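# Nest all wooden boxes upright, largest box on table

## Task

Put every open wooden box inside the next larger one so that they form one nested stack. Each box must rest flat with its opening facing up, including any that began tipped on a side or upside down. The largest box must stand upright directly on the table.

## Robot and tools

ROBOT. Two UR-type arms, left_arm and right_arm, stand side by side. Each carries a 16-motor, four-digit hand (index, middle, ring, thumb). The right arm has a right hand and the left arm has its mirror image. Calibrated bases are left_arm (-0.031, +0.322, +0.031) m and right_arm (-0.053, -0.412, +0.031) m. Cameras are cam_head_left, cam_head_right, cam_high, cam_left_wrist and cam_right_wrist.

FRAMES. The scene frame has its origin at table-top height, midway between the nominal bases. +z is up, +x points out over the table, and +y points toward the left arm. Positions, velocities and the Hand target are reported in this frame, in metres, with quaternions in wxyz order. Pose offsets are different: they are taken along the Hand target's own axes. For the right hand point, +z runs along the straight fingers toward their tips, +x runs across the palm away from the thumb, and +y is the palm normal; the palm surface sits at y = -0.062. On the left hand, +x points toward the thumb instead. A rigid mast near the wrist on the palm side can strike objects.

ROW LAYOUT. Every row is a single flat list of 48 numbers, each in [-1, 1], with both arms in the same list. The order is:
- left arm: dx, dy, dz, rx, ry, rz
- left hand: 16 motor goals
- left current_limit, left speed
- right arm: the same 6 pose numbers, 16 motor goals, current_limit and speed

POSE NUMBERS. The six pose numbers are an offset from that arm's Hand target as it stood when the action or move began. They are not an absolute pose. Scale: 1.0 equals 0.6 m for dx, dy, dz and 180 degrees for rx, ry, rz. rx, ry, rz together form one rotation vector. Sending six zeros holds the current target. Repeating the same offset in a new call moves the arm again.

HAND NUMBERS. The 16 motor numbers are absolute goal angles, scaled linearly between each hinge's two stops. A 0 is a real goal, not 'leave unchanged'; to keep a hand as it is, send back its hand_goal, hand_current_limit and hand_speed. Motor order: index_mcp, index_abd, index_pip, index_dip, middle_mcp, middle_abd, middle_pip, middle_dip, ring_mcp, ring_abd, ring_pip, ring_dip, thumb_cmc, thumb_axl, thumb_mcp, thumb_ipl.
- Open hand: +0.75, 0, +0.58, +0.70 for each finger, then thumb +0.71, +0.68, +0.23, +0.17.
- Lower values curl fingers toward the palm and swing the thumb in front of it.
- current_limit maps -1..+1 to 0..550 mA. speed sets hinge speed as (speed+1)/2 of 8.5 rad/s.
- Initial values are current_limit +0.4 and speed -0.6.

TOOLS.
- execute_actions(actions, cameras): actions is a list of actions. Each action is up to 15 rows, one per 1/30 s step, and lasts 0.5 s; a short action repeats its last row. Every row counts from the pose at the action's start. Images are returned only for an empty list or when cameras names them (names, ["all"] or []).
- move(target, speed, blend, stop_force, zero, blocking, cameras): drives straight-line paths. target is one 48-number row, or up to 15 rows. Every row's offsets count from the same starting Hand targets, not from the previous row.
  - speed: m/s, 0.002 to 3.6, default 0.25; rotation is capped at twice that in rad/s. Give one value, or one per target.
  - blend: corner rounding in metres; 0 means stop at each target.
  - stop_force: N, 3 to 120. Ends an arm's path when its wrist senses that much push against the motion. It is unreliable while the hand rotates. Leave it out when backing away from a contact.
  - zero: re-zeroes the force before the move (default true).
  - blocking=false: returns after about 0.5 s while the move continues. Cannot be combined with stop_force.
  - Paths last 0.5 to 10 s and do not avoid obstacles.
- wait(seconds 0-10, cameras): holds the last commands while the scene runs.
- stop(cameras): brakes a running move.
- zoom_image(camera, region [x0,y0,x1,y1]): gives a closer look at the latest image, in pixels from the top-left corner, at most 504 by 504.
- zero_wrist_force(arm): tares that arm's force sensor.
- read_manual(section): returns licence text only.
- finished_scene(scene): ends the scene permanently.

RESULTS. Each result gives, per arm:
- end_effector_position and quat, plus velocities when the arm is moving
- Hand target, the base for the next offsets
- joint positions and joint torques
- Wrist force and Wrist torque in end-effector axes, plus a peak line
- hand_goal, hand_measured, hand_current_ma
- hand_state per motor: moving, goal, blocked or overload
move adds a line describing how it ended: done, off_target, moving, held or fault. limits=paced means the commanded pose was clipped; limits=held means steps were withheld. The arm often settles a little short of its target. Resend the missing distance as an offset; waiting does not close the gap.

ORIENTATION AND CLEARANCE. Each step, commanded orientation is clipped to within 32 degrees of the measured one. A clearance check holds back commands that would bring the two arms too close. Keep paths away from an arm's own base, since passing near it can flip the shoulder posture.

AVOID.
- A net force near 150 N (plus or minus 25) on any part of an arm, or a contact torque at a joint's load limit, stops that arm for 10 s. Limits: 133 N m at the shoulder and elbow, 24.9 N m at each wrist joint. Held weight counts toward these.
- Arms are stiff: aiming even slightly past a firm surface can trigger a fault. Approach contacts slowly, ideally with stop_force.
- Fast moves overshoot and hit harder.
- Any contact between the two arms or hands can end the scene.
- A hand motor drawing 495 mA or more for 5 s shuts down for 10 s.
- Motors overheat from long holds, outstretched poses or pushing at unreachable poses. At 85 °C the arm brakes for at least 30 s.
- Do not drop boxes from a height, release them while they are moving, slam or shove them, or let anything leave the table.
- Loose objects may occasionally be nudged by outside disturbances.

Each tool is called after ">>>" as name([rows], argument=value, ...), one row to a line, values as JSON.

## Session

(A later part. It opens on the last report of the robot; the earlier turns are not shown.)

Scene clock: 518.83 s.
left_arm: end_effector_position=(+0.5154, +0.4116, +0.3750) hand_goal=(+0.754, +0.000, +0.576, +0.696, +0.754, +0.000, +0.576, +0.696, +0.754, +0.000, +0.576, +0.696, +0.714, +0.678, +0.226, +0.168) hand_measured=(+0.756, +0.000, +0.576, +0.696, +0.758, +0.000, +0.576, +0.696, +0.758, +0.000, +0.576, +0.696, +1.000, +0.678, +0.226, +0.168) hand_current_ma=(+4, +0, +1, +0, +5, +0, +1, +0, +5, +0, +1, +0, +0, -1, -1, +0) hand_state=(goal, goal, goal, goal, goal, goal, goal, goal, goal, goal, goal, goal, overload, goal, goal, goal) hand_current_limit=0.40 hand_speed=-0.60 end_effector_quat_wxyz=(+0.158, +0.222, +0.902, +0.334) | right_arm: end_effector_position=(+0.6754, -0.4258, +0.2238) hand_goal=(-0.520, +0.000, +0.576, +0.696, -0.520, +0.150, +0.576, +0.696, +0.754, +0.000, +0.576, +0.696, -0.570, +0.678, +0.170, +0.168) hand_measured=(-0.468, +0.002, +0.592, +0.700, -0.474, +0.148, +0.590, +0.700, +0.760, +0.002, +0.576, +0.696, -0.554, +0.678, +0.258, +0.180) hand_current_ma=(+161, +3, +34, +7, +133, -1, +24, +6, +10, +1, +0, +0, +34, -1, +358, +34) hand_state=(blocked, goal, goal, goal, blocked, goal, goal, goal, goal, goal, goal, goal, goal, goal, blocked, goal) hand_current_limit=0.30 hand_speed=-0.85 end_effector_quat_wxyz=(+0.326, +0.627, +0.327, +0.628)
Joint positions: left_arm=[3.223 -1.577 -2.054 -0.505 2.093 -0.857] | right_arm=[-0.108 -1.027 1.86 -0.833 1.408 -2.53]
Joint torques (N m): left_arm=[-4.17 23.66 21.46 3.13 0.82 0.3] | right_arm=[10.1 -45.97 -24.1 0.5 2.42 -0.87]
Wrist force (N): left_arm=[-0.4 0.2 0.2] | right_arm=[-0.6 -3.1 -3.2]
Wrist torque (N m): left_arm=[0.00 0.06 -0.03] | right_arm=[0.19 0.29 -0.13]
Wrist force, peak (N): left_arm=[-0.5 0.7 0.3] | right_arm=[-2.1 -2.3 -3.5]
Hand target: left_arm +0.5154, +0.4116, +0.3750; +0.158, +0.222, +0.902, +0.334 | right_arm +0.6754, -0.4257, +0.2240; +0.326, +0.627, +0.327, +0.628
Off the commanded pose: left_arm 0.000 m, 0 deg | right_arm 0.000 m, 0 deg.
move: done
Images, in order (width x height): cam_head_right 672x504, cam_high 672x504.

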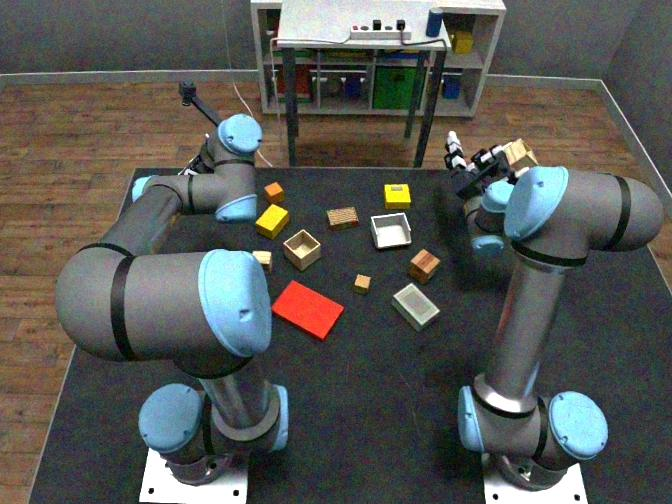

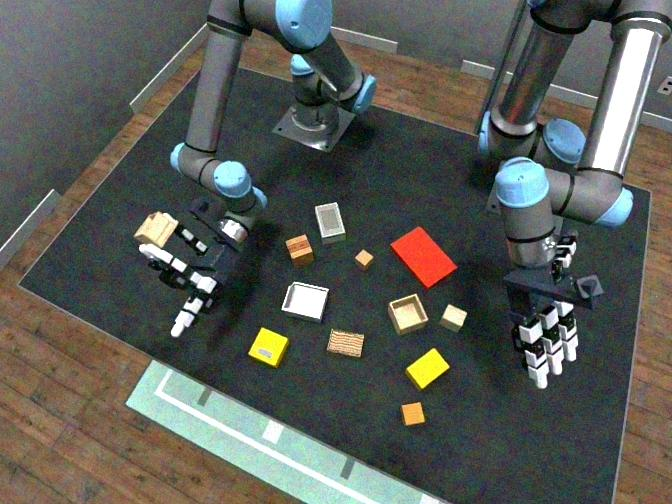

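>>> move(target=[0,0,0,0,0,0, 0.754,0,0.576,0.696,0.754,0,0.576,0.696,0.754,0,0.576,0.696,0.714,0.678,0.226,0.168,0.4,-0.6, -0.1187,-0.214,0.0002,0,0,0.3722, -0.52,0,0.576,0.696,-0.52,0.15,0.576,0.696,0.754,0,0.576,0.696,-0.571,0.678,0.17,0.168,0.3,-0.85], speed=0.4, cameras=["cam_right_wrist"])

Scene clock: 537.33 s.
left_arm: end_effector_position=(+0.5154, +0.4116, +0.3750) hand_goal=(+0.754, +0.000, +0.576, +0.696, +0.754, +0.000, +0.576, +0.696, +0.754, +0.000, +0.576, +0.696, +0.714, +0.678, +0.226, +0.168) hand_measured=(+0.756, +0.000, +0.576, +0.696, +0.758, +0.000, +0.576, +0.696, +0.758, +0.000, +0.576, +0.696, +1.000, +0.678, +0.226, +0.168) hand_current_ma=(+4, +0, +1, +0, +5, +0, +1, +0, +5, +0, +1, +0, +0, -1, -1, +0) hand_state=(goal, goal, goal, goal, goal, goal, goal, goal, goal, goal, goal, goal, overload, goal, goal, goal) hand_current_limit=0.40 hand_speed=-0.60 end_effector_quat_wxyz=(+0.158, +0.222, +0.902, +0.334) | right_arm: end_effector_position=(+0.6756, -0.4105, +0.0779) hand_goal=(-0.520, +0.000, +0.576, +0.696, -0.520, +0.150, +0.576, +0.696, +0.754, +0.000, +0.576, +0.696, -0.570, +0.678, +0.170, +0.168) hand_measured=(-0.468, +0.002, +0.594, +0.700, -0.474, +0.150, +0.590, +0.700, +0.754, +0.002, +0.576, +0.696, -0.554, +0.678, +0.258, +0.180) hand_current_ma=(+161, +3, +34, +7, +132, -1, +24, +6, +0, +1, +0, +0, +35, -1, +358, +34) hand_state=(blocked, goal, goal, goal, blocked, goal, goal, goal, goal, goal, goal, goal, goal, goal, blocked, goal) hand_current_limit=0.30 hand_speed=-0.85 end_effector_quat_wxyz=(-0.074, +0.703, -0.073, +0.704)
Joint positions: left_arm=[3.223 -1.577 -2.054 -0.505 2.093 -0.857] | right_arm=[-0.054 -0.927 1.864 -0.937 1.462 -1.361]
Joint torques (N m): left_arm=[-4.16 22.81 21.85 3.13 0.91 0.45] | right_arm=[8.9 -47.44 -15.9 0.61 2.23 1.34]
Wrist force (N): left_arm=[-0.2 0.5 0.2] | right_arm=[-2.1 -0.1 -3.4]
Wrist torque (N m): left_arm=[0.04 0.03 -0.03] | right_arm=[0.28 0.31 0.27]
Wrist force, peak (N): left_arm=[-0.6 0.5 0.4] | right_arm=[-1.0 -3.3 -3.5]
Hand target: left_arm +0.5154, +0.4116, +0.3750; +0.158, +0.222, +0.902, +0.334 | right_arm +0.6757, -0.4104, +0.0779; -0.074, +0.703, -0.074, +0.704
Off the commanded pose: left_arm 0.000 m, 0 deg | right_arm 0.000 m, 0 deg.
move: done
camera_calibration:
cam_right_wrist: T_world_to_cam=[[0.0152236, -0.484377, -0.874727, -0.112168], [-0.70036, 0.619209, -0.355073, 0.713526], [0.713628, 0.618029, -0.329811, -0.0771555], [0, 0, 0, 1]] pos_world=[0.556492, -0.448469, 0.129791]
Images, in order (width x height): cam_right_wrist 616x616.

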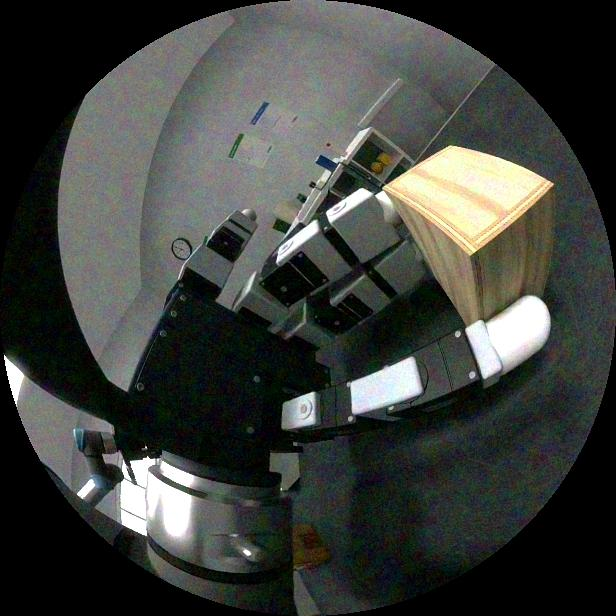

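>>> move(target=[0,0,0,0,0,0, 0.754,0,0.576,0.696,0.754,0,0.576,0.696,0.754,0,0.576,0.696,0.714,0.678,0.226,0.168,0.4,-0.6, -0.036,0.003,0,0,0,-0.0444, -0.52,0,0.576,0.696,-0.52,0.15,0.576,0.696,0.754,0,0.576,0.696,-0.571,0.678,0.17,0.168,0.3,-0.85], speed=0.2, cameras=[])

>>> move(target=[0,0,0,0,0,0, 0.754,0,0.576,0.696,0.754,0,0.576,0.696,0.754,0,0.576,0.696,0.714,0.678,0.226,0.168,0.4,-0.6, -0.0185,0.0013,0,0,0,0, -0.52,0,0.576,0.696,-0.52,0.15,0.576,0.696,0.754,0,0.576,0.696,-0.571,0.678,0.17,0.168,0.3,-0.85], speed=0.02, stop_force=5, cameras=["cam_right_wrist","cam_high"])

>>> zoom_image(camera="cam_high", region=[100, 180, 260, 340])

Scene clock: 550.17 s.
left_arm: end_effector_position=(+0.5154, +0.4116, +0.3750) hand_goal=(+0.754, +0.000, +0.576, +0.696, +0.754, +0.000, +0.576, +0.696, +0.754, +0.000, +0.576, +0.696, +0.714, +0.678, +0.226, +0.168) hand_measured=(+0.756, +0.000, +0.576, +0.696, +0.758, +0.000, +0.576, +0.696, +0.758, +0.000, +0.576, +0.696, +1.000, +0.678, +0.226, +0.168) hand_current_ma=(+4, +0, +1, +0, +5, +0, +1, +0, +5, +0, +1, +0, +0, -1, -1, +0) hand_state=(goal, goal, goal, goal, goal, goal, goal, goal, goal, goal, goal, goal, overload, goal, goal, goal) hand_current_limit=0.40 hand_speed=-0.60 end_effector_quat_wxyz=(+0.158, +0.222, +0.902, +0.334) | right_arm: end_effector_position=(+0.6757, -0.4076, +0.0565) hand_goal=(-0.520, +0.000, +0.576, +0.696, -0.520, +0.150, +0.576, +0.696, +0.754, +0.000, +0.576, +0.696, -0.570, +0.678, +0.170, +0.168) hand_measured=(-0.468, +0.002, +0.594, +0.700, -0.474, +0.150, +0.590, +0.700, +0.754, +0.002, +0.576, +0.696, -0.554, +0.678, +0.258, +0.180) hand_current_ma=(+161, +3, +34, +7, +132, -1, +24, +6, +0, +2, +0, +0, +35, -1, +358, +34) hand_state=(blocked, goal, goal, goal, blocked, goal, goal, goal, goal, goal, goal, goal, goal, goal, blocked, goal) hand_current_limit=0.30 hand_speed=-0.85 end_effector_quat_wxyz=(-0.025, +0.706, -0.024, +0.707)
Joint positions: left_arm=[3.223 -1.577 -2.054 -0.505 2.093 -0.857] | right_arm=[-0.039 -0.859 1.861 -1.003 1.477 -1.501]
Joint torques (N m): left_arm=[-3.75 22.81 21.62 2.94 0.9 0.31] | right_arm=[-9.93 -37.46 -10.31 -0.07 -1.86 -0.51]
Wrist force (N): left_arm=[-0.6 0.3 0.2] | right_arm=[-2.0 -0.9 -3.6]
Wrist torque (N m): left_arm=[0.01 0.08 -0.05] | right_arm=[0.23 0.30 0.11]
Wrist force, peak (N): left_arm=[-0.6 0.0 0.5] | right_arm=[-2.7 -1.1 -3.8]
Hand target: left_arm +0.5154, +0.4116, +0.3750; +0.158, +0.222, +0.902, +0.334 | right_arm +0.6757, -0.4077, +0.0564; -0.025, +0.706, -0.024, +0.707
Off the commanded pose: left_arm 0.000 m, 0 deg | right_arm 0.000 m, 0 deg.
move: done
No camera images: "cameras" was empty.

Scene clock: 551.67 s.
left_arm: end_effector_position=(+0.5154, +0.4116, +0.3750) hand_goal=(+0.754, +0.000, +0.576, +0.696, +0.754, +0.000, +0.576, +0.696, +0.754, +0.000, +0.576, +0.696, +0.714, +0.678, +0.226, +0.168) hand_measured=(+0.756, +0.000, +0.576, +0.696, +0.758, +0.000, +0.576, +0.696, +0.758, +0.000, +0.576, +0.696, +1.000, +0.678, +0.226, +0.168) hand_current_ma=(+4, +0, +1, +0, +5, +0, +1, +0, +5, +0, +1, +0, +0, -1, -1, +0) hand_state=(goal, goal, goal, goal, goal, goal, goal, goal, goal, goal, goal, goal, overload, goal, goal, goal) hand_current_limit=0.40 hand_speed=-0.60 end_effector_quat_wxyz=(+0.158, +0.222, +0.902, +0.334) | right_arm: end_effector_position=(+0.6757, -0.4077, +0.0453) hand_goal=(-0.520, +0.000, +0.576, +0.696, -0.520, +0.150, +0.576, +0.696, +0.754, +0.000, +0.576, +0.696, -0.570, +0.678, +0.170, +0.168) hand_measured=(-0.468, +0.004, +0.594, +0.702, -0.474, +0.150, +0.596, +0.702, +0.754, +0.002, +0.576, +0.696, -0.566, +0.678, +0.258, +0.182) hand_current_ma=(+160, +3, +34, +8, +132, -1, +42, +8, +0, +2, +0, +0, +6, -1, +357, +36) hand_state=(blocked, goal, goal, goal, blocked, goal, goal, goal, goal, goal, goal, goal, goal, goal, blocked, goal) hand_current_limit=0.30 hand_speed=-0.85 end_effector_quat_wxyz=(-0.025, +0.706, -0.024, +0.707)
Joint positions: left_arm=[3.223 -1.577 -2.054 -0.505 2.093 -0.857] | right_arm=[-0.039 -0.836 1.86 -1.025 1.477 -1.501]
Joint torques (N m): left_arm=[-3.32 22.03 21.58 2.85 0.77 0.47] | right_arm=[-10.62 -48.82 -12.7 0.68 -0.26 -1]
Wrist force (N): left_arm=[-0.3 0.1 0.2] | right_arm=[-1.0 -1.1 -3.8]
Wrist torque (N m): left_arm=[-0.02 0.05 -0.03] | right_arm=[0.22 0.20 0.06]
Wrist force, peak (N): left_arm=[-0.7 0.3 0.2] | right_arm=[-2.2 -0.7 -3.6]
Hand target: left_arm +0.5154, +0.4116, +0.3750; +0.158, +0.222, +0.902, +0.334 | right_arm +0.6757, -0.4077, +0.0453; -0.025, +0.706, -0.024, +0.707
Off the commanded pose: left_arm 0.000 m, 0 deg | right_arm 0.000 m, 0 deg.
move: done
camera_calibration:
cam_right_wrist: T_world_to_cam=[[0.0154732, -0.601222, -0.798933, -0.190472], [-0.700238, 0.563852, -0.437878, 0.681412], [0.713741, 0.566219, -0.412274, -0.107175], [0, 0, 0, 1]] pos_world=[0.556593, -0.438047, 0.102016]
Images, in order (width x height): cam_high 672x504, cam_right_wrist 616x616.

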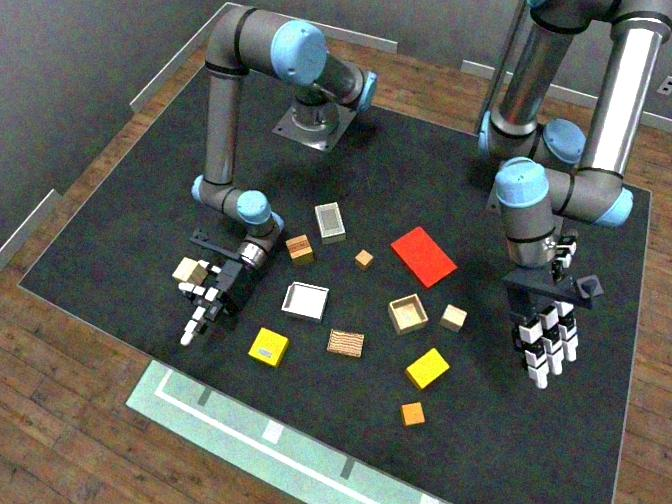

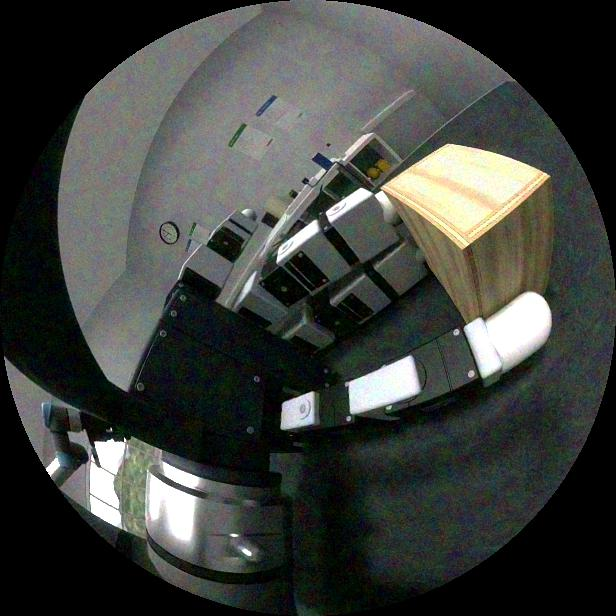

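Scaled by 3.150.

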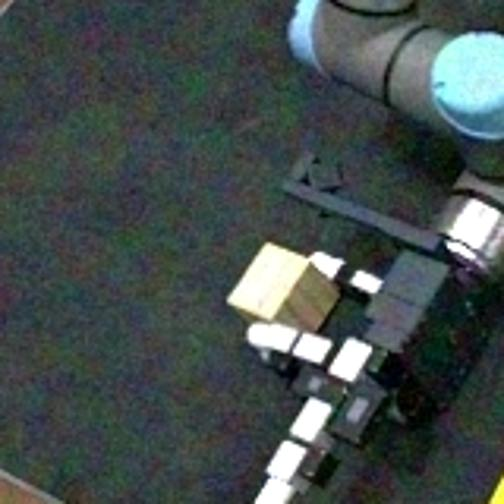

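>>> move([
  [0,0,0,0,0,0, 0.754,0,0.576,0.696,0.754,0,0.576,0.696,0.754,0,0.576,0.696,0.714,0.678,0.226,0.168,0.4,-0.6, 0,0,0,0,0,0, -0.36,0,0.576,0.696,-0.36,0.23,0.576,0.696,0.754,0,0.576,0.696,-0.571,0.678,0.33,0.168,0.3,-0.85],
  [0,0,0,0,0,0, 0.754,0,0.576,0.696,0.754,0,0.576,0.696,0.754,0,0.576,0.696,0.714,0.678,0.226,0.168,0.4,-0.6, -0.0027,-0.1335,0,0,0,0, -0.36,0,0.576,0.696,-0.36,0.23,0.576,0.696,0.754,0,0.576,0.696,-0.571,0.678,0.33,0.168,0.3,-0.85],
  [0,0,0,0,0,0, 0.754,0,0.576,0.696,0.754,0,0.576,0.696,0.754,0,0.576,0.696,0.714,0.678,0.226,0.168,0.4,-0.6, 0.24,-0.1505,0,0,0,0.05, -0.36,0,0.576,0.696,-0.36,0.23,0.576,0.696,0.754,0,0.576,0.696,-0.571,0.678,0.33,0.168,0.3,-0.85],
  [0,0,0,0,0,0, 0.754,0,0.576,0.696,0.754,0,0.576,0.696,0.754,0,0.576,0.696,0.714,0.678,0.226,0.168,0.4,-0.6, 0.2663,0.1122,0,0,0,0.4778, -0.36,0,0.576,0.696,-0.36,0.23,0.576,0.696,0.754,0,0.576,0.696,-0.571,0.678,0.33,0.168,0.3,-0.85],
], speed=[0.1,0.1,0.3,0.35], blend=[0,0.02,0.05,0], cameras=["cam_right_wrist","cam_high","cam_head_right"])

>>> zoom_image(camera="cam_high", region=[100, 180, 260, 340])

>>> zoom_image(camera="cam_right_wrist", region=[330, 100, 610, 400])

Scene clock: 580.23 s.
left_arm: end_effector_position=(+0.5154, +0.4116, +0.3750) hand_goal=(+0.754, +0.000, +0.576, +0.696, +0.754, +0.000, +0.576, +0.696, +0.754, +0.000, +0.576, +0.696, +0.714, +0.678, +0.226, +0.168) hand_measured=(+0.756, +0.000, +0.576, +0.696, +0.758, +0.000, +0.576, +0.696, +0.758, +0.000, +0.576, +0.696, +1.000, +0.678, +0.226, +0.168) hand_current_ma=(+4, +0, +1, +0, +5, +0, +1, +0, +5, +0, +1, +0, +0, -1, -1, +0) hand_state=(goal, goal, goal, goal, goal, goal, goal, goal, goal, goal, goal, goal, overload, goal, goal, goal) hand_current_limit=0.40 hand_speed=-0.60 end_effector_quat_wxyz=(+0.158, +0.222, +0.902, +0.334) | right_arm: end_effector_position=(+0.6757, -0.4860, +0.2000) hand_goal=(-0.360, +0.000, +0.576, +0.696, -0.360, +0.230, +0.576, +0.696, +0.754, +0.000, +0.576, +0.696, -0.570, +0.678, +0.330, +0.168) hand_measured=(-0.362, +0.014, +0.578, +0.698, -0.362, +0.206, +0.578, +0.698, +0.746, +0.002, +0.576, +0.696, -0.568, +0.678, +0.328, +0.170) hand_current_ma=(-2, +24, +2, +3, -4, -46, +2, +3, -15, +3, +0, +0, +2, -1, -3, +3) hand_state=(goal, goal, goal, goal, goal, blocked, goal, goal, goal, goal, goal, goal, goal, goal, goal, goal) hand_current_limit=0.30 hand_speed=-0.85 end_effector_quat_wxyz=(+0.501, -0.500, +0.499, -0.500)
Joint positions: left_arm=[3.223 -1.577 -2.054 -0.505 2.093 -0.857] | right_arm=[-0.403 -1.196 1.743 -0.549 1.113 0.001]
Joint torques (N m): left_arm=[-5.08 22.65 21.4 3.08 0.86 0.61] | right_arm=[-2 -41.65 -10.04 -1.54 0.57 1.2]
Wrist force (N): left_arm=[-0.2 0.3 0.0] | right_arm=[1.7 1.4 -2.1]
Wrist torque (N m): left_arm=[0.02 0.03 -0.02] | right_arm=[0.16 0.00 0.46]
Wrist force, peak (N): left_arm=[-0.3 0.2 0.7] | right_arm=[-4.2 -1.8 -3.4]
Hand target: left_arm +0.5154, +0.4116, +0.3750; +0.158, +0.222, +0.902, +0.334 | right_arm +0.6756, -0.4860, +0.2000; +0.501, -0.500, +0.500, -0.500
Off the commanded pose: left_arm 0.000 m, 0 deg | right_arm 0.000 m, 0 deg.
move: done
camera_calibration:
cam_right_wrist: T_world_to_cam=[[0.0140112, 0.755013, -0.65556, 0.517461], [-0.70113, 0.474856, 0.53191, 0.556657], [0.712896, 0.45218, 0.536016, -0.243445], [0, 0, 0, 1]] pos_world=[0.55659, -0.544941, 0.173625]
Images, in order (width x height): cam_head_right 672x504, cam_high 672x504, cam_right_wrist 616x616.

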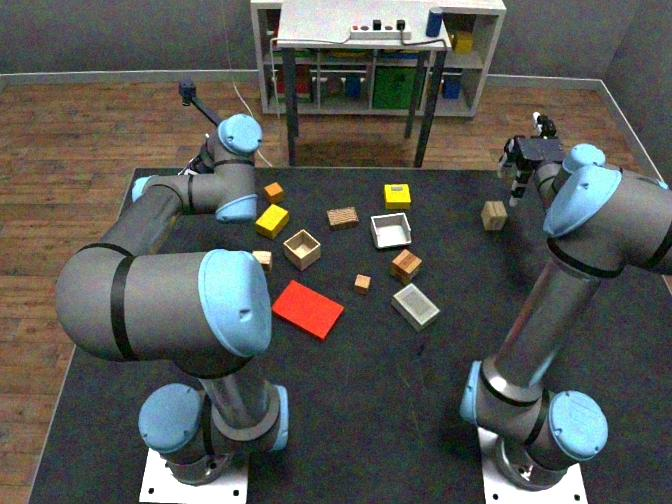

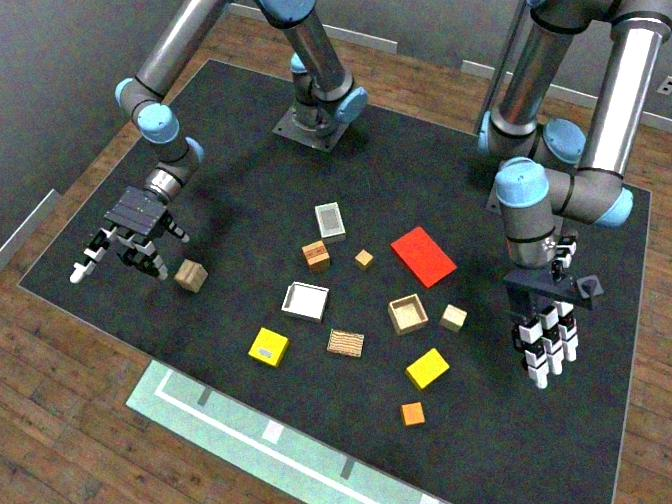

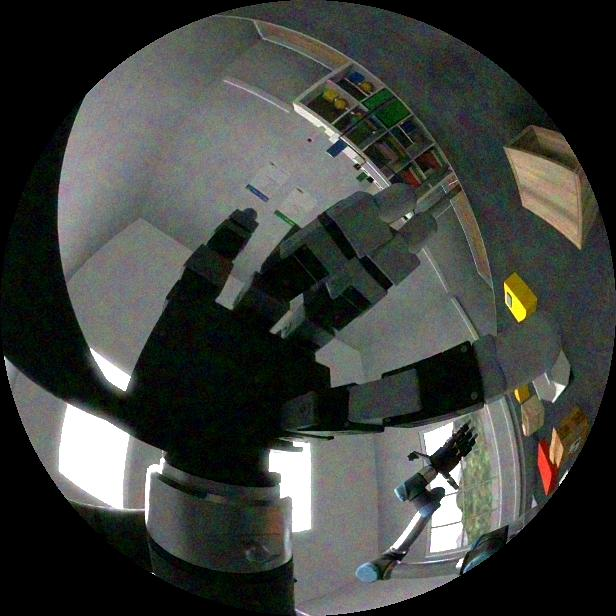

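Scaled by 3.150.

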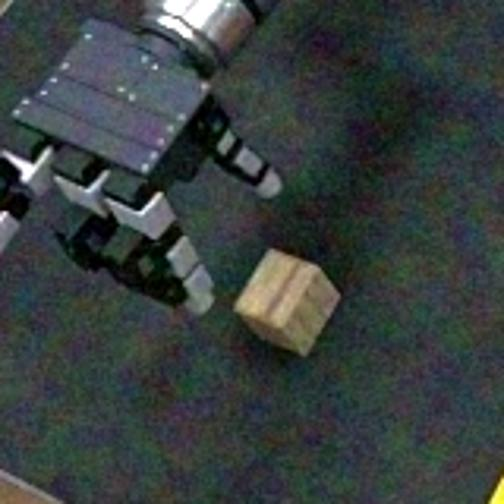

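Scaled by 1.680 from the camera's 616x616 image, which has a finer 880x880 frame.

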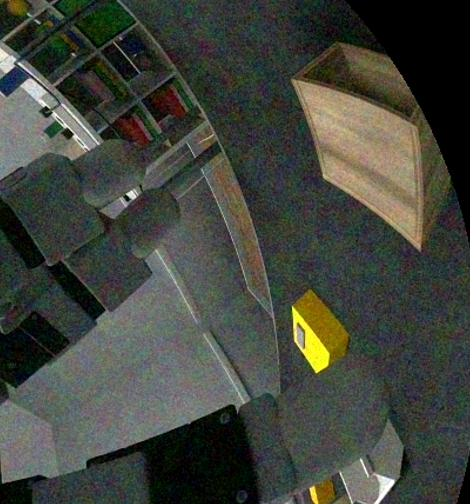

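>>> zoom_image(camera="cam_head_right", region=[460, 180, 530, 250])

>>> zoom_image(camera="cam_high", region=[150, 235, 230, 315])

>>> zoom_image(camera="cam_right_wrist", region=[480, 100, 616, 270])

Scaled by 7.200.

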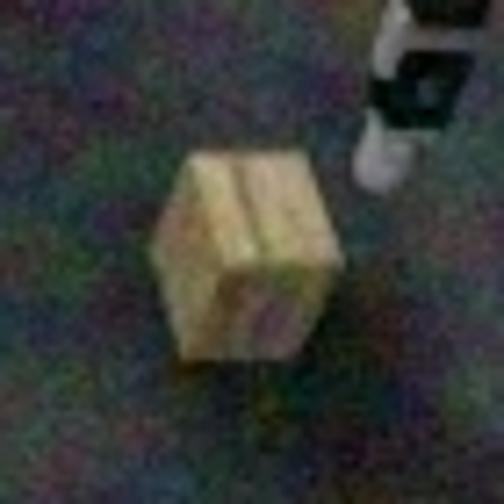

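Scaled by 6.300.

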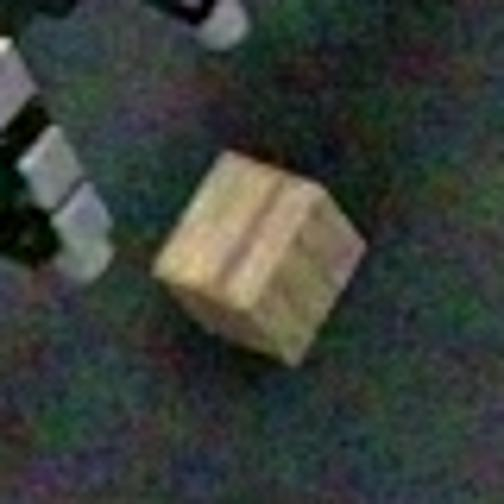

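Scaled by 2.965 from the camera's 616x616 image, which has a finer 880x880 frame.

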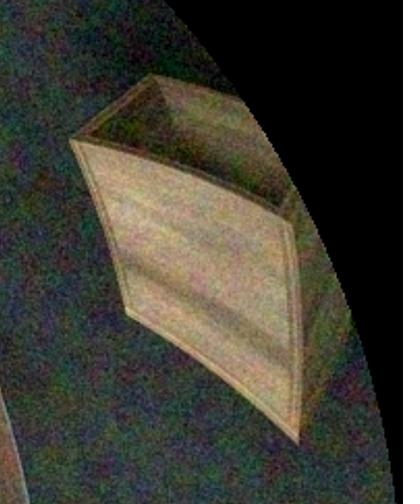

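>>> move([
  [0,0,0,0,0,0, 0.754,0,0.576,0.696,0.754,0,0.576,0.696,0.754,0,0.576,0.696,0.714,0.678,0.226,0.168,0.4,-0.6, -0.02,0.08,-0.001,0,0,0, -0.36,0,0.576,0.696,-0.36,0.23,0.576,0.696,0.754,0,0.576,0.696,-0.571,0.678,0.33,0.168,0.3,-0.85],
  [0,0,0,0,0,0, 0.754,0,0.576,0.696,0.754,0,0.576,0.696,0.754,0,0.576,0.696,0.714,0.678,0.226,0.168,0.4,-0.6, -0.02,0.2,-0.001,0,0,0, -0.36,0,0.576,0.696,-0.36,0.23,0.576,0.696,0.754,0,0.576,0.696,-0.571,0.678,0.33,0.168,0.3,-0.85],
  [0,0,0,0,0,0, 0.754,0,0.576,0.696,0.754,0,0.576,0.696,0.754,0,0.576,0.696,0.714,0.678,0.226,0.168,0.4,-0.6, -0.02,0.2,-0.001,0,0,0, -0.52,0,0.576,0.696,-0.52,0.23,0.576,0.696,0.754,0,0.576,0.696,-0.571,0.678,0.17,0.168,0.3,-0.85],
], speed=[0.2,0.12,0.1], blend=[0.02,0,0], cameras=["cam_right_wrist","cam_high"])

>>> zoom_image(camera="cam_right_wrist", region=[330, 100, 610, 400])

Scene clock: 602.60 s.
left_arm: end_effector_position=(+0.5154, +0.4116, +0.3750) hand_goal=(+0.754, +0.000, +0.576, +0.696, +0.754, +0.000, +0.576, +0.696, +0.754, +0.000, +0.576, +0.696, +0.714, +0.678, +0.226, +0.168) hand_measured=(+0.756, +0.000, +0.576, +0.696, +0.758, +0.000, +0.576, +0.696, +0.758, +0.000, +0.576, +0.696, +1.000, +0.678, +0.226, +0.168) hand_current_ma=(+4, +0, +1, +0, +5, +0, +1, +0, +5, +0, +1, +0, +0, -1, -1, +0) hand_state=(goal, goal, goal, goal, goal, goal, goal, goal, goal, goal, goal, goal, overload, goal, goal, goal) hand_current_limit=0.40 hand_speed=-0.60 end_effector_quat_wxyz=(+0.158, +0.222, +0.902, +0.334) | right_arm: end_effector_position=(+0.6752, -0.4740, +0.0800) hand_goal=(-0.520, +0.000, +0.576, +0.696, -0.520, +0.230, +0.576, +0.696, +0.754, +0.000, +0.576, +0.696, -0.570, +0.678, +0.170, +0.168) hand_measured=(-0.462, +0.014, +0.590, +0.700, -0.460, +0.206, +0.590, +0.700, +0.744, +0.002, +0.576, +0.696, -0.566, +0.678, +0.256, +0.174) hand_current_ma=(+186, +24, +25, +4, +191, -46, +27, +5, -17, +3, +0, +0, +6, +0, +358, +11) hand_state=(blocked, goal, goal, goal, blocked, blocked, goal, goal, goal, goal, goal, goal, goal, goal, blocked, goal) hand_current_limit=0.30 hand_speed=-0.85 end_effector_quat_wxyz=(+0.501, -0.500, +0.500, -0.500)
Joint positions: left_arm=[3.223 -1.577 -2.054 -0.505 2.093 -0.857] | right_arm=[-0.381 -1.017 1.849 -0.833 1.135 0.001]
Joint torques (N m): left_arm=[-5.5 22.17 20.73 2.97 1 0.56] | right_arm=[0.91 -27.92 -22.8 -3.06 1.67 0.93]
Wrist force (N): left_arm=[-0.5 0.3 0.2] | right_arm=[1.5 -1.5 -2.9]
Wrist torque (N m): left_arm=[0.00 0.09 -0.05] | right_arm=[-0.01 0.02 0.41]
Wrist force, peak (N): left_arm=[-0.7 0.4 0.3] | right_arm=[1.6 3.1 -2.2]
Hand target: left_arm +0.5154, +0.4116, +0.3750; +0.158, +0.222, +0.902, +0.334 | right_arm +0.6751, -0.4740, +0.0800; +0.501, -0.500, +0.500, -0.500
Off the commanded pose: left_arm 0.000 m, 0 deg | right_arm 0.000 m, 0 deg.
move: done
camera_calibration:
cam_right_wrist: T_world_to_cam=[[0.0139685, 0.755113, -0.655445, 0.429811], [-0.701046, 0.474806, 0.532065, 0.614356], [0.712979, 0.452065, 0.536002, -0.184299], [0, 0, 0, 1]] pos_world=[0.556089, -0.532941, 0.0536254]
Images, in order (width x height): cam_high 672x504, cam_right_wrist 616x616.

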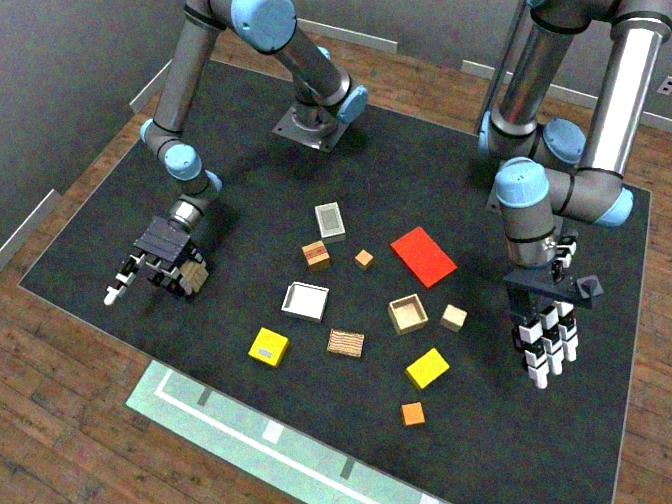

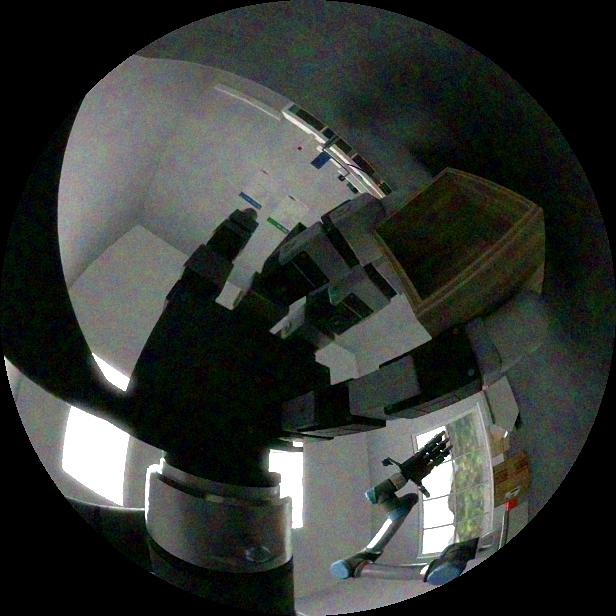

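Scaled by 1.680 from the camera's 616x616 image, which has a finer 880x880 frame.

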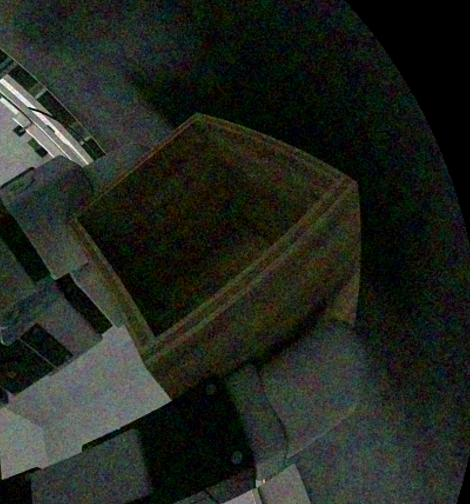

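>>> move([
  [0,0,0,0,0,0, 0.754,0,0.576,0.696,0.754,0,0.576,0.696,0.754,0,0.576,0.696,0.714,0.678,0.226,0.168,0.4,-0.6, 0.005,-0.1333,0,0,0,0, -0.52,0,0.576,0.696,-0.52,0.23,0.576,0.696,0.754,0,0.576,0.696,-0.571,0.678,0.17,0.168,0.3,-0.85],
  [0,0,0,0,0,0, 0.754,0,0.576,0.696,0.754,0,0.576,0.696,0.754,0,0.576,0.696,0.714,0.678,0.226,0.168,0.4,-0.6, 0.0138,-0.1003,0,0,0,-0.4722, -0.52,0,0.576,0.696,-0.52,0.23,0.576,0.696,0.754,0,0.576,0.696,-0.571,0.678,0.17,0.168,0.3,-0.85],
  [0,0,0,0,0,0, 0.754,0,0.576,0.696,0.754,0,0.576,0.696,0.754,0,0.576,0.696,0.714,0.678,0.226,0.168,0.4,-0.6, 0.0138,0.0247,0,0,0,-0.4722, -0.52,0,0.576,0.696,-0.52,0.23,0.576,0.696,0.754,0,0.576,0.696,-0.571,0.678,0.17,0.168,0.3,-0.85],
], speed=[0.2,0.35,0.15], blend=[0.03,0.02,0], cameras=["cam_right_wrist","cam_high"])

>>> zoom_image(camera="cam_high", region=[100, 200, 240, 340])

Scene clock: 615.13 s.
left_arm: end_effector_position=(+0.5154, +0.4116, +0.3750) hand_goal=(+0.754, +0.000, +0.576, +0.696, +0.754, +0.000, +0.576, +0.696, +0.754, +0.000, +0.576, +0.696, +0.714, +0.678, +0.226, +0.168) hand_measured=(+0.756, +0.000, +0.576, +0.696, +0.758, +0.000, +0.576, +0.696, +0.758, +0.000, +0.576, +0.696, +1.000, +0.678, +0.226, +0.168) hand_current_ma=(+4, +0, +1, +0, +5, +0, +1, +0, +5, +0, +1, +0, +0, -1, -1, +0) hand_state=(goal, goal, goal, goal, goal, goal, goal, goal, goal, goal, goal, goal, overload, goal, goal, goal) hand_current_limit=0.40 hand_speed=-0.60 end_effector_quat_wxyz=(+0.158, +0.222, +0.902, +0.334) | right_arm: end_effector_position=(+0.6751, -0.4822, +0.0652) hand_goal=(-0.520, +0.000, +0.576, +0.696, -0.520, +0.230, +0.576, +0.696, +0.754, +0.000, +0.576, +0.696, -0.570, +0.678, +0.170, +0.168) hand_measured=(-0.462, +0.016, +0.594, +0.702, -0.460, +0.206, +0.594, +0.702, +0.750, +0.002, +0.576, +0.696, -0.560, +0.678, +0.250, +0.176) hand_current_ma=(+186, +27, +36, +7, +191, -43, +35, +8, -6, +3, +0, +0, +16, +0, +357, +20) hand_state=(blocked, goal, goal, goal, blocked, blocked, goal, goal, goal, goal, goal, goal, goal, goal, blocked, goal) hand_current_limit=0.30 hand_speed=-0.85 end_effector_quat_wxyz=(-0.031, +0.706, -0.031, +0.707)
Joint positions: left_arm=[3.223 -1.577 -2.054 -0.505 2.093 -0.857] | right_arm=[-0.192 -0.892 1.887 -0.996 1.324 -1.483]
Joint torques (N m): left_arm=[-4.85 23.07 21.67 2.84 0.9 0.45] | right_arm=[-9.85 -31.1 -21.23 -3.16 -1.27 -0.53]
Wrist force (N): left_arm=[-0.2 0.1 0.2] | right_arm=[-2.2 -0.7 -3.2]
Wrist torque (N m): left_arm=[-0.01 0.03 -0.02] | right_arm=[0.22 0.33 0.13]
Wrist force, peak (N): left_arm=[-0.4 0.3 0.6] | right_arm=[1.4 4.8 -2.3]
Hand target: left_arm +0.5154, +0.4116, +0.3750; +0.158, +0.222, +0.902, +0.334 | right_arm +0.6752, -0.4823, +0.0652; -0.031, +0.706, -0.031, +0.707
Off the commanded pose: left_arm 0.000 m, 0 deg | right_arm 0.000 m, 0 deg.
move: done
camera_calibration:
cam_right_wrist: T_world_to_cam=[[0.0153754, -0.587035, -0.809416, -0.211807], [-0.700289, 0.57149, -0.42778, 0.734806], [0.713694, 0.573402, -0.402307, -0.0534677], [0, 0, 0, 1]] pos_world=[0.555993, -0.513614, 0.121385]
Images, in order (width x height): cam_high 672x504, cam_right_wrist 616x616.

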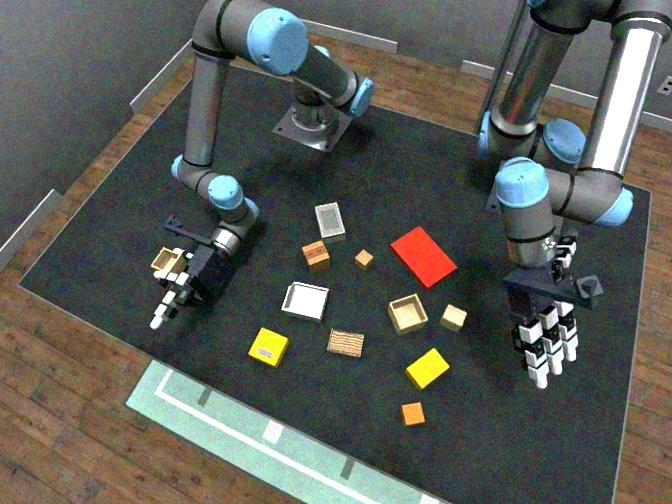

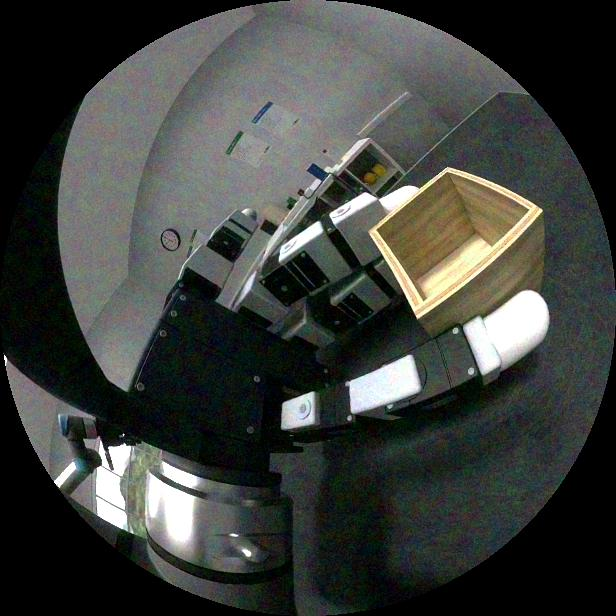

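Scaled by 3.600.

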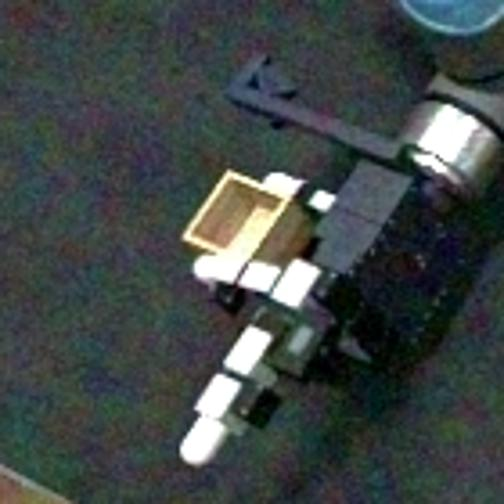

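>>> move(target=[0,0,0,0,0,0, 0.754,0,0.576,0.696,0.754,0,0.576,0.696,0.754,0,0.576,0.696,0.714,0.678,0.226,0.168,0.4,-0.6, -0.0342,0.003,0,0,0,0, -0.52,0,0.576,0.696,-0.52,0.23,0.576,0.696,0.754,0,0.576,0.696,-0.571,0.678,0.17,0.168,0.3,-0.85], speed=0.025, stop_force=5, cameras=["cam_right_wrist"])

Scene clock: 624.10 s.
left_arm: end_effector_position=(+0.5154, +0.4116, +0.3750) hand_goal=(+0.754, +0.000, +0.576, +0.696, +0.754, +0.000, +0.576, +0.696, +0.754, +0.000, +0.576, +0.696, +0.714, +0.678, +0.226, +0.168) hand_measured=(+0.756, +0.000, +0.576, +0.696, +0.758, +0.000, +0.576, +0.696, +0.758, +0.000, +0.576, +0.696, +1.000, +0.678, +0.226, +0.168) hand_current_ma=(+4, +0, +1, +0, +5, +0, +1, +0, +5, +0, +1, +0, +0, -1, -1, +0) hand_state=(goal, goal, goal, goal, goal, goal, goal, goal, goal, goal, goal, goal, overload, goal, goal, goal) hand_current_limit=0.40 hand_speed=-0.60 end_effector_quat_wxyz=(+0.158, +0.222, +0.902, +0.334) | right_arm: end_effector_position=(+0.6752, -0.4823, +0.0446) hand_goal=(-0.520, +0.000, +0.576, +0.696, -0.520, +0.230, +0.576, +0.696, +0.754, +0.000, +0.576, +0.696, -0.570, +0.678, +0.170, +0.168) hand_measured=(-0.462, +0.016, +0.594, +0.702, -0.460, +0.206, +0.594, +0.702, +0.750, +0.002, +0.576, +0.696, -0.562, +0.678, +0.250, +0.176) hand_current_ma=(+186, +25, +36, +9, +191, -43, +35, +8, -6, +3, +0, +0, +14, +0, +357, +21) hand_state=(blocked, goal, goal, goal, blocked, blocked, goal, goal, goal, goal, goal, goal, goal, goal, blocked, goal) hand_current_limit=0.30 hand_speed=-0.85 end_effector_quat_wxyz=(-0.031, +0.706, -0.031, +0.707)
Joint positions: left_arm=[3.223 -1.577 -2.054 -0.505 2.093 -0.857] | right_arm=[-0.192 -0.848 1.885 -1.038 1.324 -1.483]
Joint torques (N m): left_arm=[-6.31 22.53 21.65 2.94 0.84 0.34] | right_arm=[-3.92 -47.13 -7.55 0.65 1.68 -0.29]
Wrist force (N): left_arm=[-0.4 0.5 0.3] | right_arm=[-1.6 -0.5 -3.5]
Wrist torque (N m): left_arm=[0.04 0.06 -0.04] | right_arm=[0.25 0.30 0.10]
Wrist force, peak (N): left_arm=[-0.6 0.6 0.2] | right_arm=[1.1 -2.2 -3.7]
Hand target: left_arm +0.5154, +0.4116, +0.3750; +0.158, +0.222, +0.902, +0.334 | right_arm +0.6752, -0.4823, +0.0446; -0.031, +0.706, -0.031, +0.707
Off the commanded pose: left_arm 0.000 m, 0 deg | right_arm 0.000 m, 0 deg.
move: done
camera_calibration:
cam_right_wrist: T_world_to_cam=[[0.015449, -0.587003, -0.809438, -0.228586], [-0.700208, 0.57154, -0.427844, 0.726009], [0.713771, 0.573385, -0.402194, -0.0619301], [0, 0, 0, 1]] pos_world=[0.556093, -0.513614, 0.100685]
Images, in order (width x height): cam_right_wrist 616x616.

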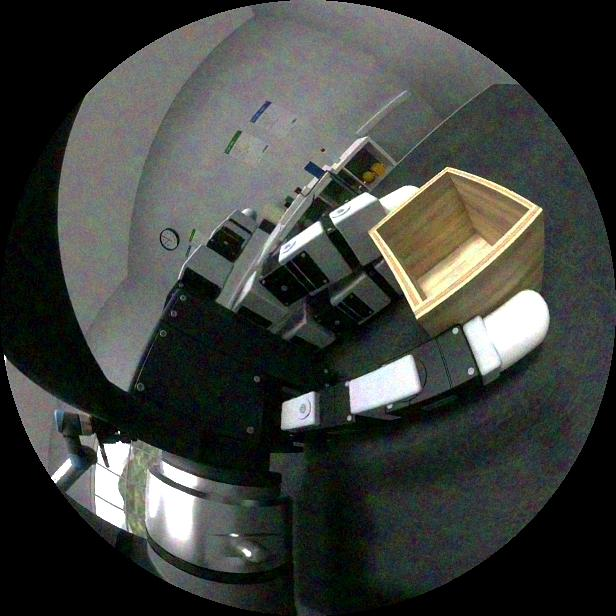

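>>> move([
  [0,0,0,0,0,0, 0.754,0,0.576,0.696,0.754,0,0.576,0.696,0.754,0,0.576,0.696,0.714,0.678,0.226,0.168,0.4,-0.6, 0,0,0,0,0,0, -0.39,0,0.576,0.696,-0.39,0.23,0.576,0.696,0.754,0,0.576,0.696,-0.571,0.678,0.33,0.168,0.3,-0.87],
  [0,0,0,0,0,0, 0.754,0,0.576,0.696,0.754,0,0.576,0.696,0.754,0,0.576,0.696,0.714,0.678,0.226,0.168,0.4,-0.6, 0,-0.117,0,0,0,0, -0.39,0,0.576,0.696,-0.39,0.23,0.576,0.696,0.754,0,0.576,0.696,-0.571,0.678,0.33,0.168,0.3,-0.87],
  [0,0,0,0,0,0, 0.754,0,0.576,0.696,0.754,0,0.576,0.696,0.754,0,0.576,0.696,0.714,0.678,0.226,0.168,0.4,-0.6, 0.2388,-0.138,0,0,0,0.05, -0.39,0,0.576,0.696,-0.39,0.23,0.576,0.696,0.754,0,0.576,0.696,-0.571,0.678,0.33,0.168,0.3,-0.87],
  [0,0,0,0,0,0, 0.754,0,0.576,0.696,0.754,0,0.576,0.696,0.754,0,0.576,0.696,0.714,0.678,0.226,0.168,0.4,-0.6, 0.267,0.0798,0,0,0,0.4722, -0.8425,-0.095,0.8686,0.826,0.754,0,0.576,0.696,0.754,0,0.576,0.696,-0.571,0.678,-0.191,0.589,0.3,-0.6],
], speed=[0.1,0.1,0.3,0.35], blend=[0,0.02,0.05,0], cameras=["cam_right_wrist","cam_high","cam_head_right"])

>>> zoom_image(camera="cam_head_right", region=[470, 180, 560, 270])

>>> zoom_image(camera="cam_right_wrist", region=[330, 60, 616, 360])

>>> zoom_image(camera="cam_high", region=[130, 210, 230, 310])

Scene clock: 676.57 s.
left_arm: end_effector_position=(+0.5154, +0.4116, +0.3750) hand_goal=(+0.754, +0.000, +0.576, +0.696, +0.754, +0.000, +0.576, +0.696, +0.754, +0.000, +0.576, +0.696, +0.714, +0.678, +0.226, +0.168) hand_measured=(+0.756, +0.000, +0.576, +0.696, +0.758, +0.000, +0.576, +0.696, +0.758, +0.000, +0.576, +0.696, +1.000, +0.678, +0.226, +0.168) hand_current_ma=(+4, +0, +1, +0, +5, +0, +1, +0, +5, +0, +1, +0, +0, -1, -1, +0) hand_state=(goal, goal, goal, goal, goal, goal, goal, goal, goal, goal, goal, goal, overload, goal, goal, goal) hand_current_limit=0.40 hand_speed=-0.60 end_effector_quat_wxyz=(+0.158, +0.222, +0.902, +0.334) | right_arm: end_effector_position=(+0.6751, -0.5440, +0.2000) hand_goal=(-0.842, -0.094, +0.868, +0.826, +0.754, +0.000, +0.576, +0.696, +0.754, +0.000, +0.576, +0.696, -0.570, +0.678, -0.190, +0.590) hand_measured=(-0.836, -0.090, +0.866, +0.824, +0.734, +0.004, +0.576, +0.698, +0.746, +0.002, +0.576, +0.696, -0.568, +0.678, -0.182, +0.588) hand_current_ma=(+9, +4, -2, -3, -48, +3, +0, +2, -15, +3, +0, +0, +2, +0, +17, -3) hand_state=(goal, goal, goal, goal, blocked, goal, goal, goal, goal, goal, goal, goal, goal, goal, goal, goal) hand_current_limit=0.30 hand_speed=-0.60 end_effector_quat_wxyz=(+0.501, -0.500, +0.500, -0.500)
Joint positions: left_arm=[3.223 -1.577 -2.054 -0.505 2.093 -0.857] | right_arm=[-0.505 -1.167 1.701 -0.535 1.011 0.001]
Joint torques (N m): left_arm=[-6.52 21.86 21.33 2.99 0.91 0.6] | right_arm=[-0.2 -42.53 -11.33 -1.24 -1.6 1.52]
Wrist force (N): left_arm=[-0.3 0.0 0.2] | right_arm=[1.3 1.0 -2.4]
Wrist torque (N m): left_arm=[-0.03 0.05 -0.03] | right_arm=[0.09 0.06 0.39]
Wrist force, peak (N): left_arm=[-0.4 0.6 0.4] | right_arm=[-4.3 -1.6 -3.6]
Hand target: left_arm +0.5154, +0.4116, +0.3750; +0.158, +0.222, +0.902, +0.334 | right_arm +0.6751, -0.5440, +0.2000; +0.501, -0.500, +0.500, -0.500
Off the commanded pose: left_arm 0.000 m, 0 deg | right_arm 0.000 m, 0 deg.
move: done
camera_calibration:
cam_right_wrist: T_world_to_cam=[[0.0138615, 0.755117, -0.655443, 0.561309], [-0.70113, 0.474695, 0.532054, 0.583678], [0.712899, 0.452176, 0.536015, -0.216911], [0, 0, 0, 1]] pos_world=[0.556089, -0.602841, 0.173625]
Images, in order (width x height): cam_head_right 672x504, cam_high 672x504, cam_right_wrist 616x616.

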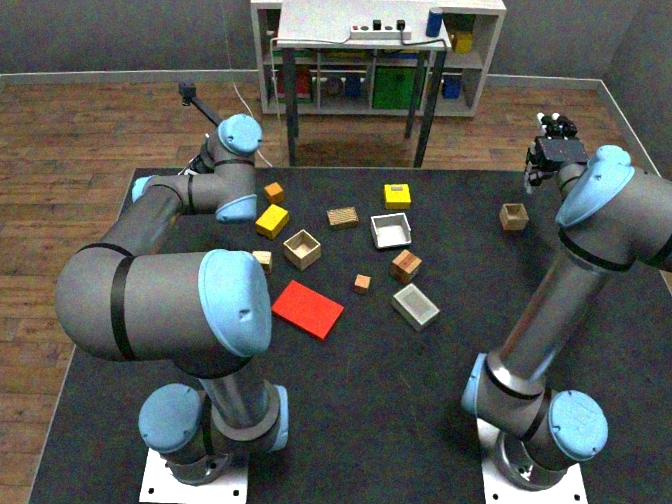

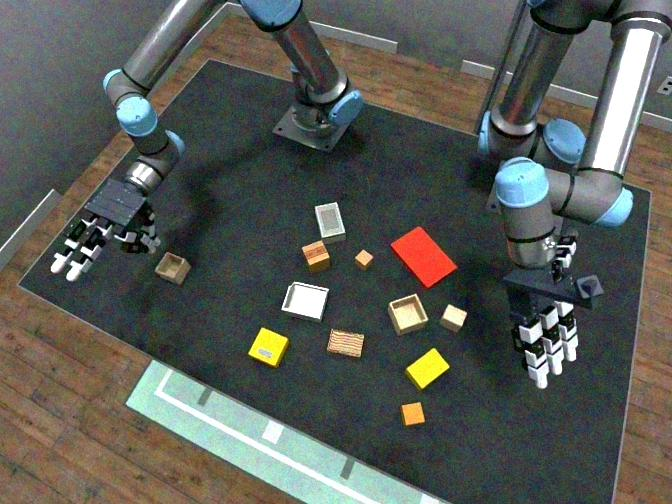

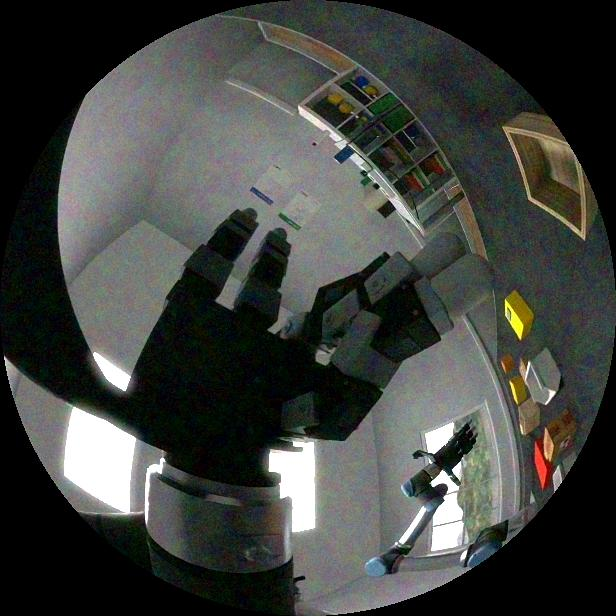

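Scaled by 5.600.

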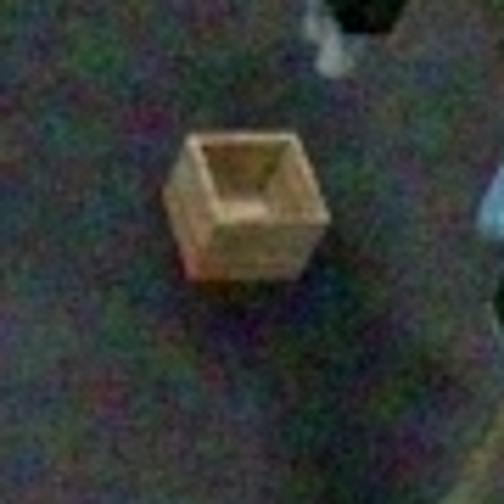

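Scaled by 1.680 from the camera's 616x616 image, which has a finer 880x880 frame.

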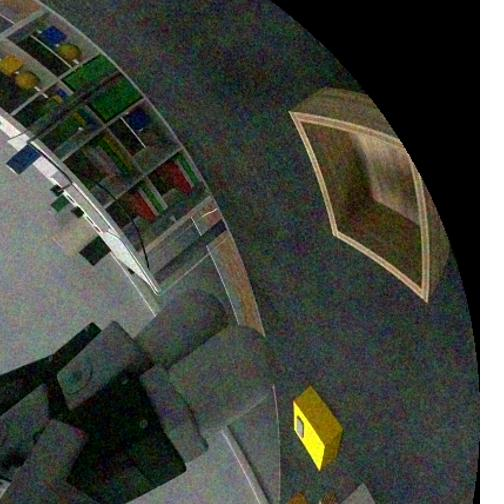

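Scaled by 5.040.

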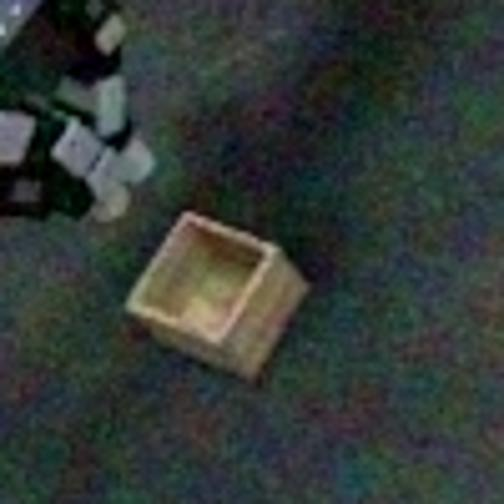

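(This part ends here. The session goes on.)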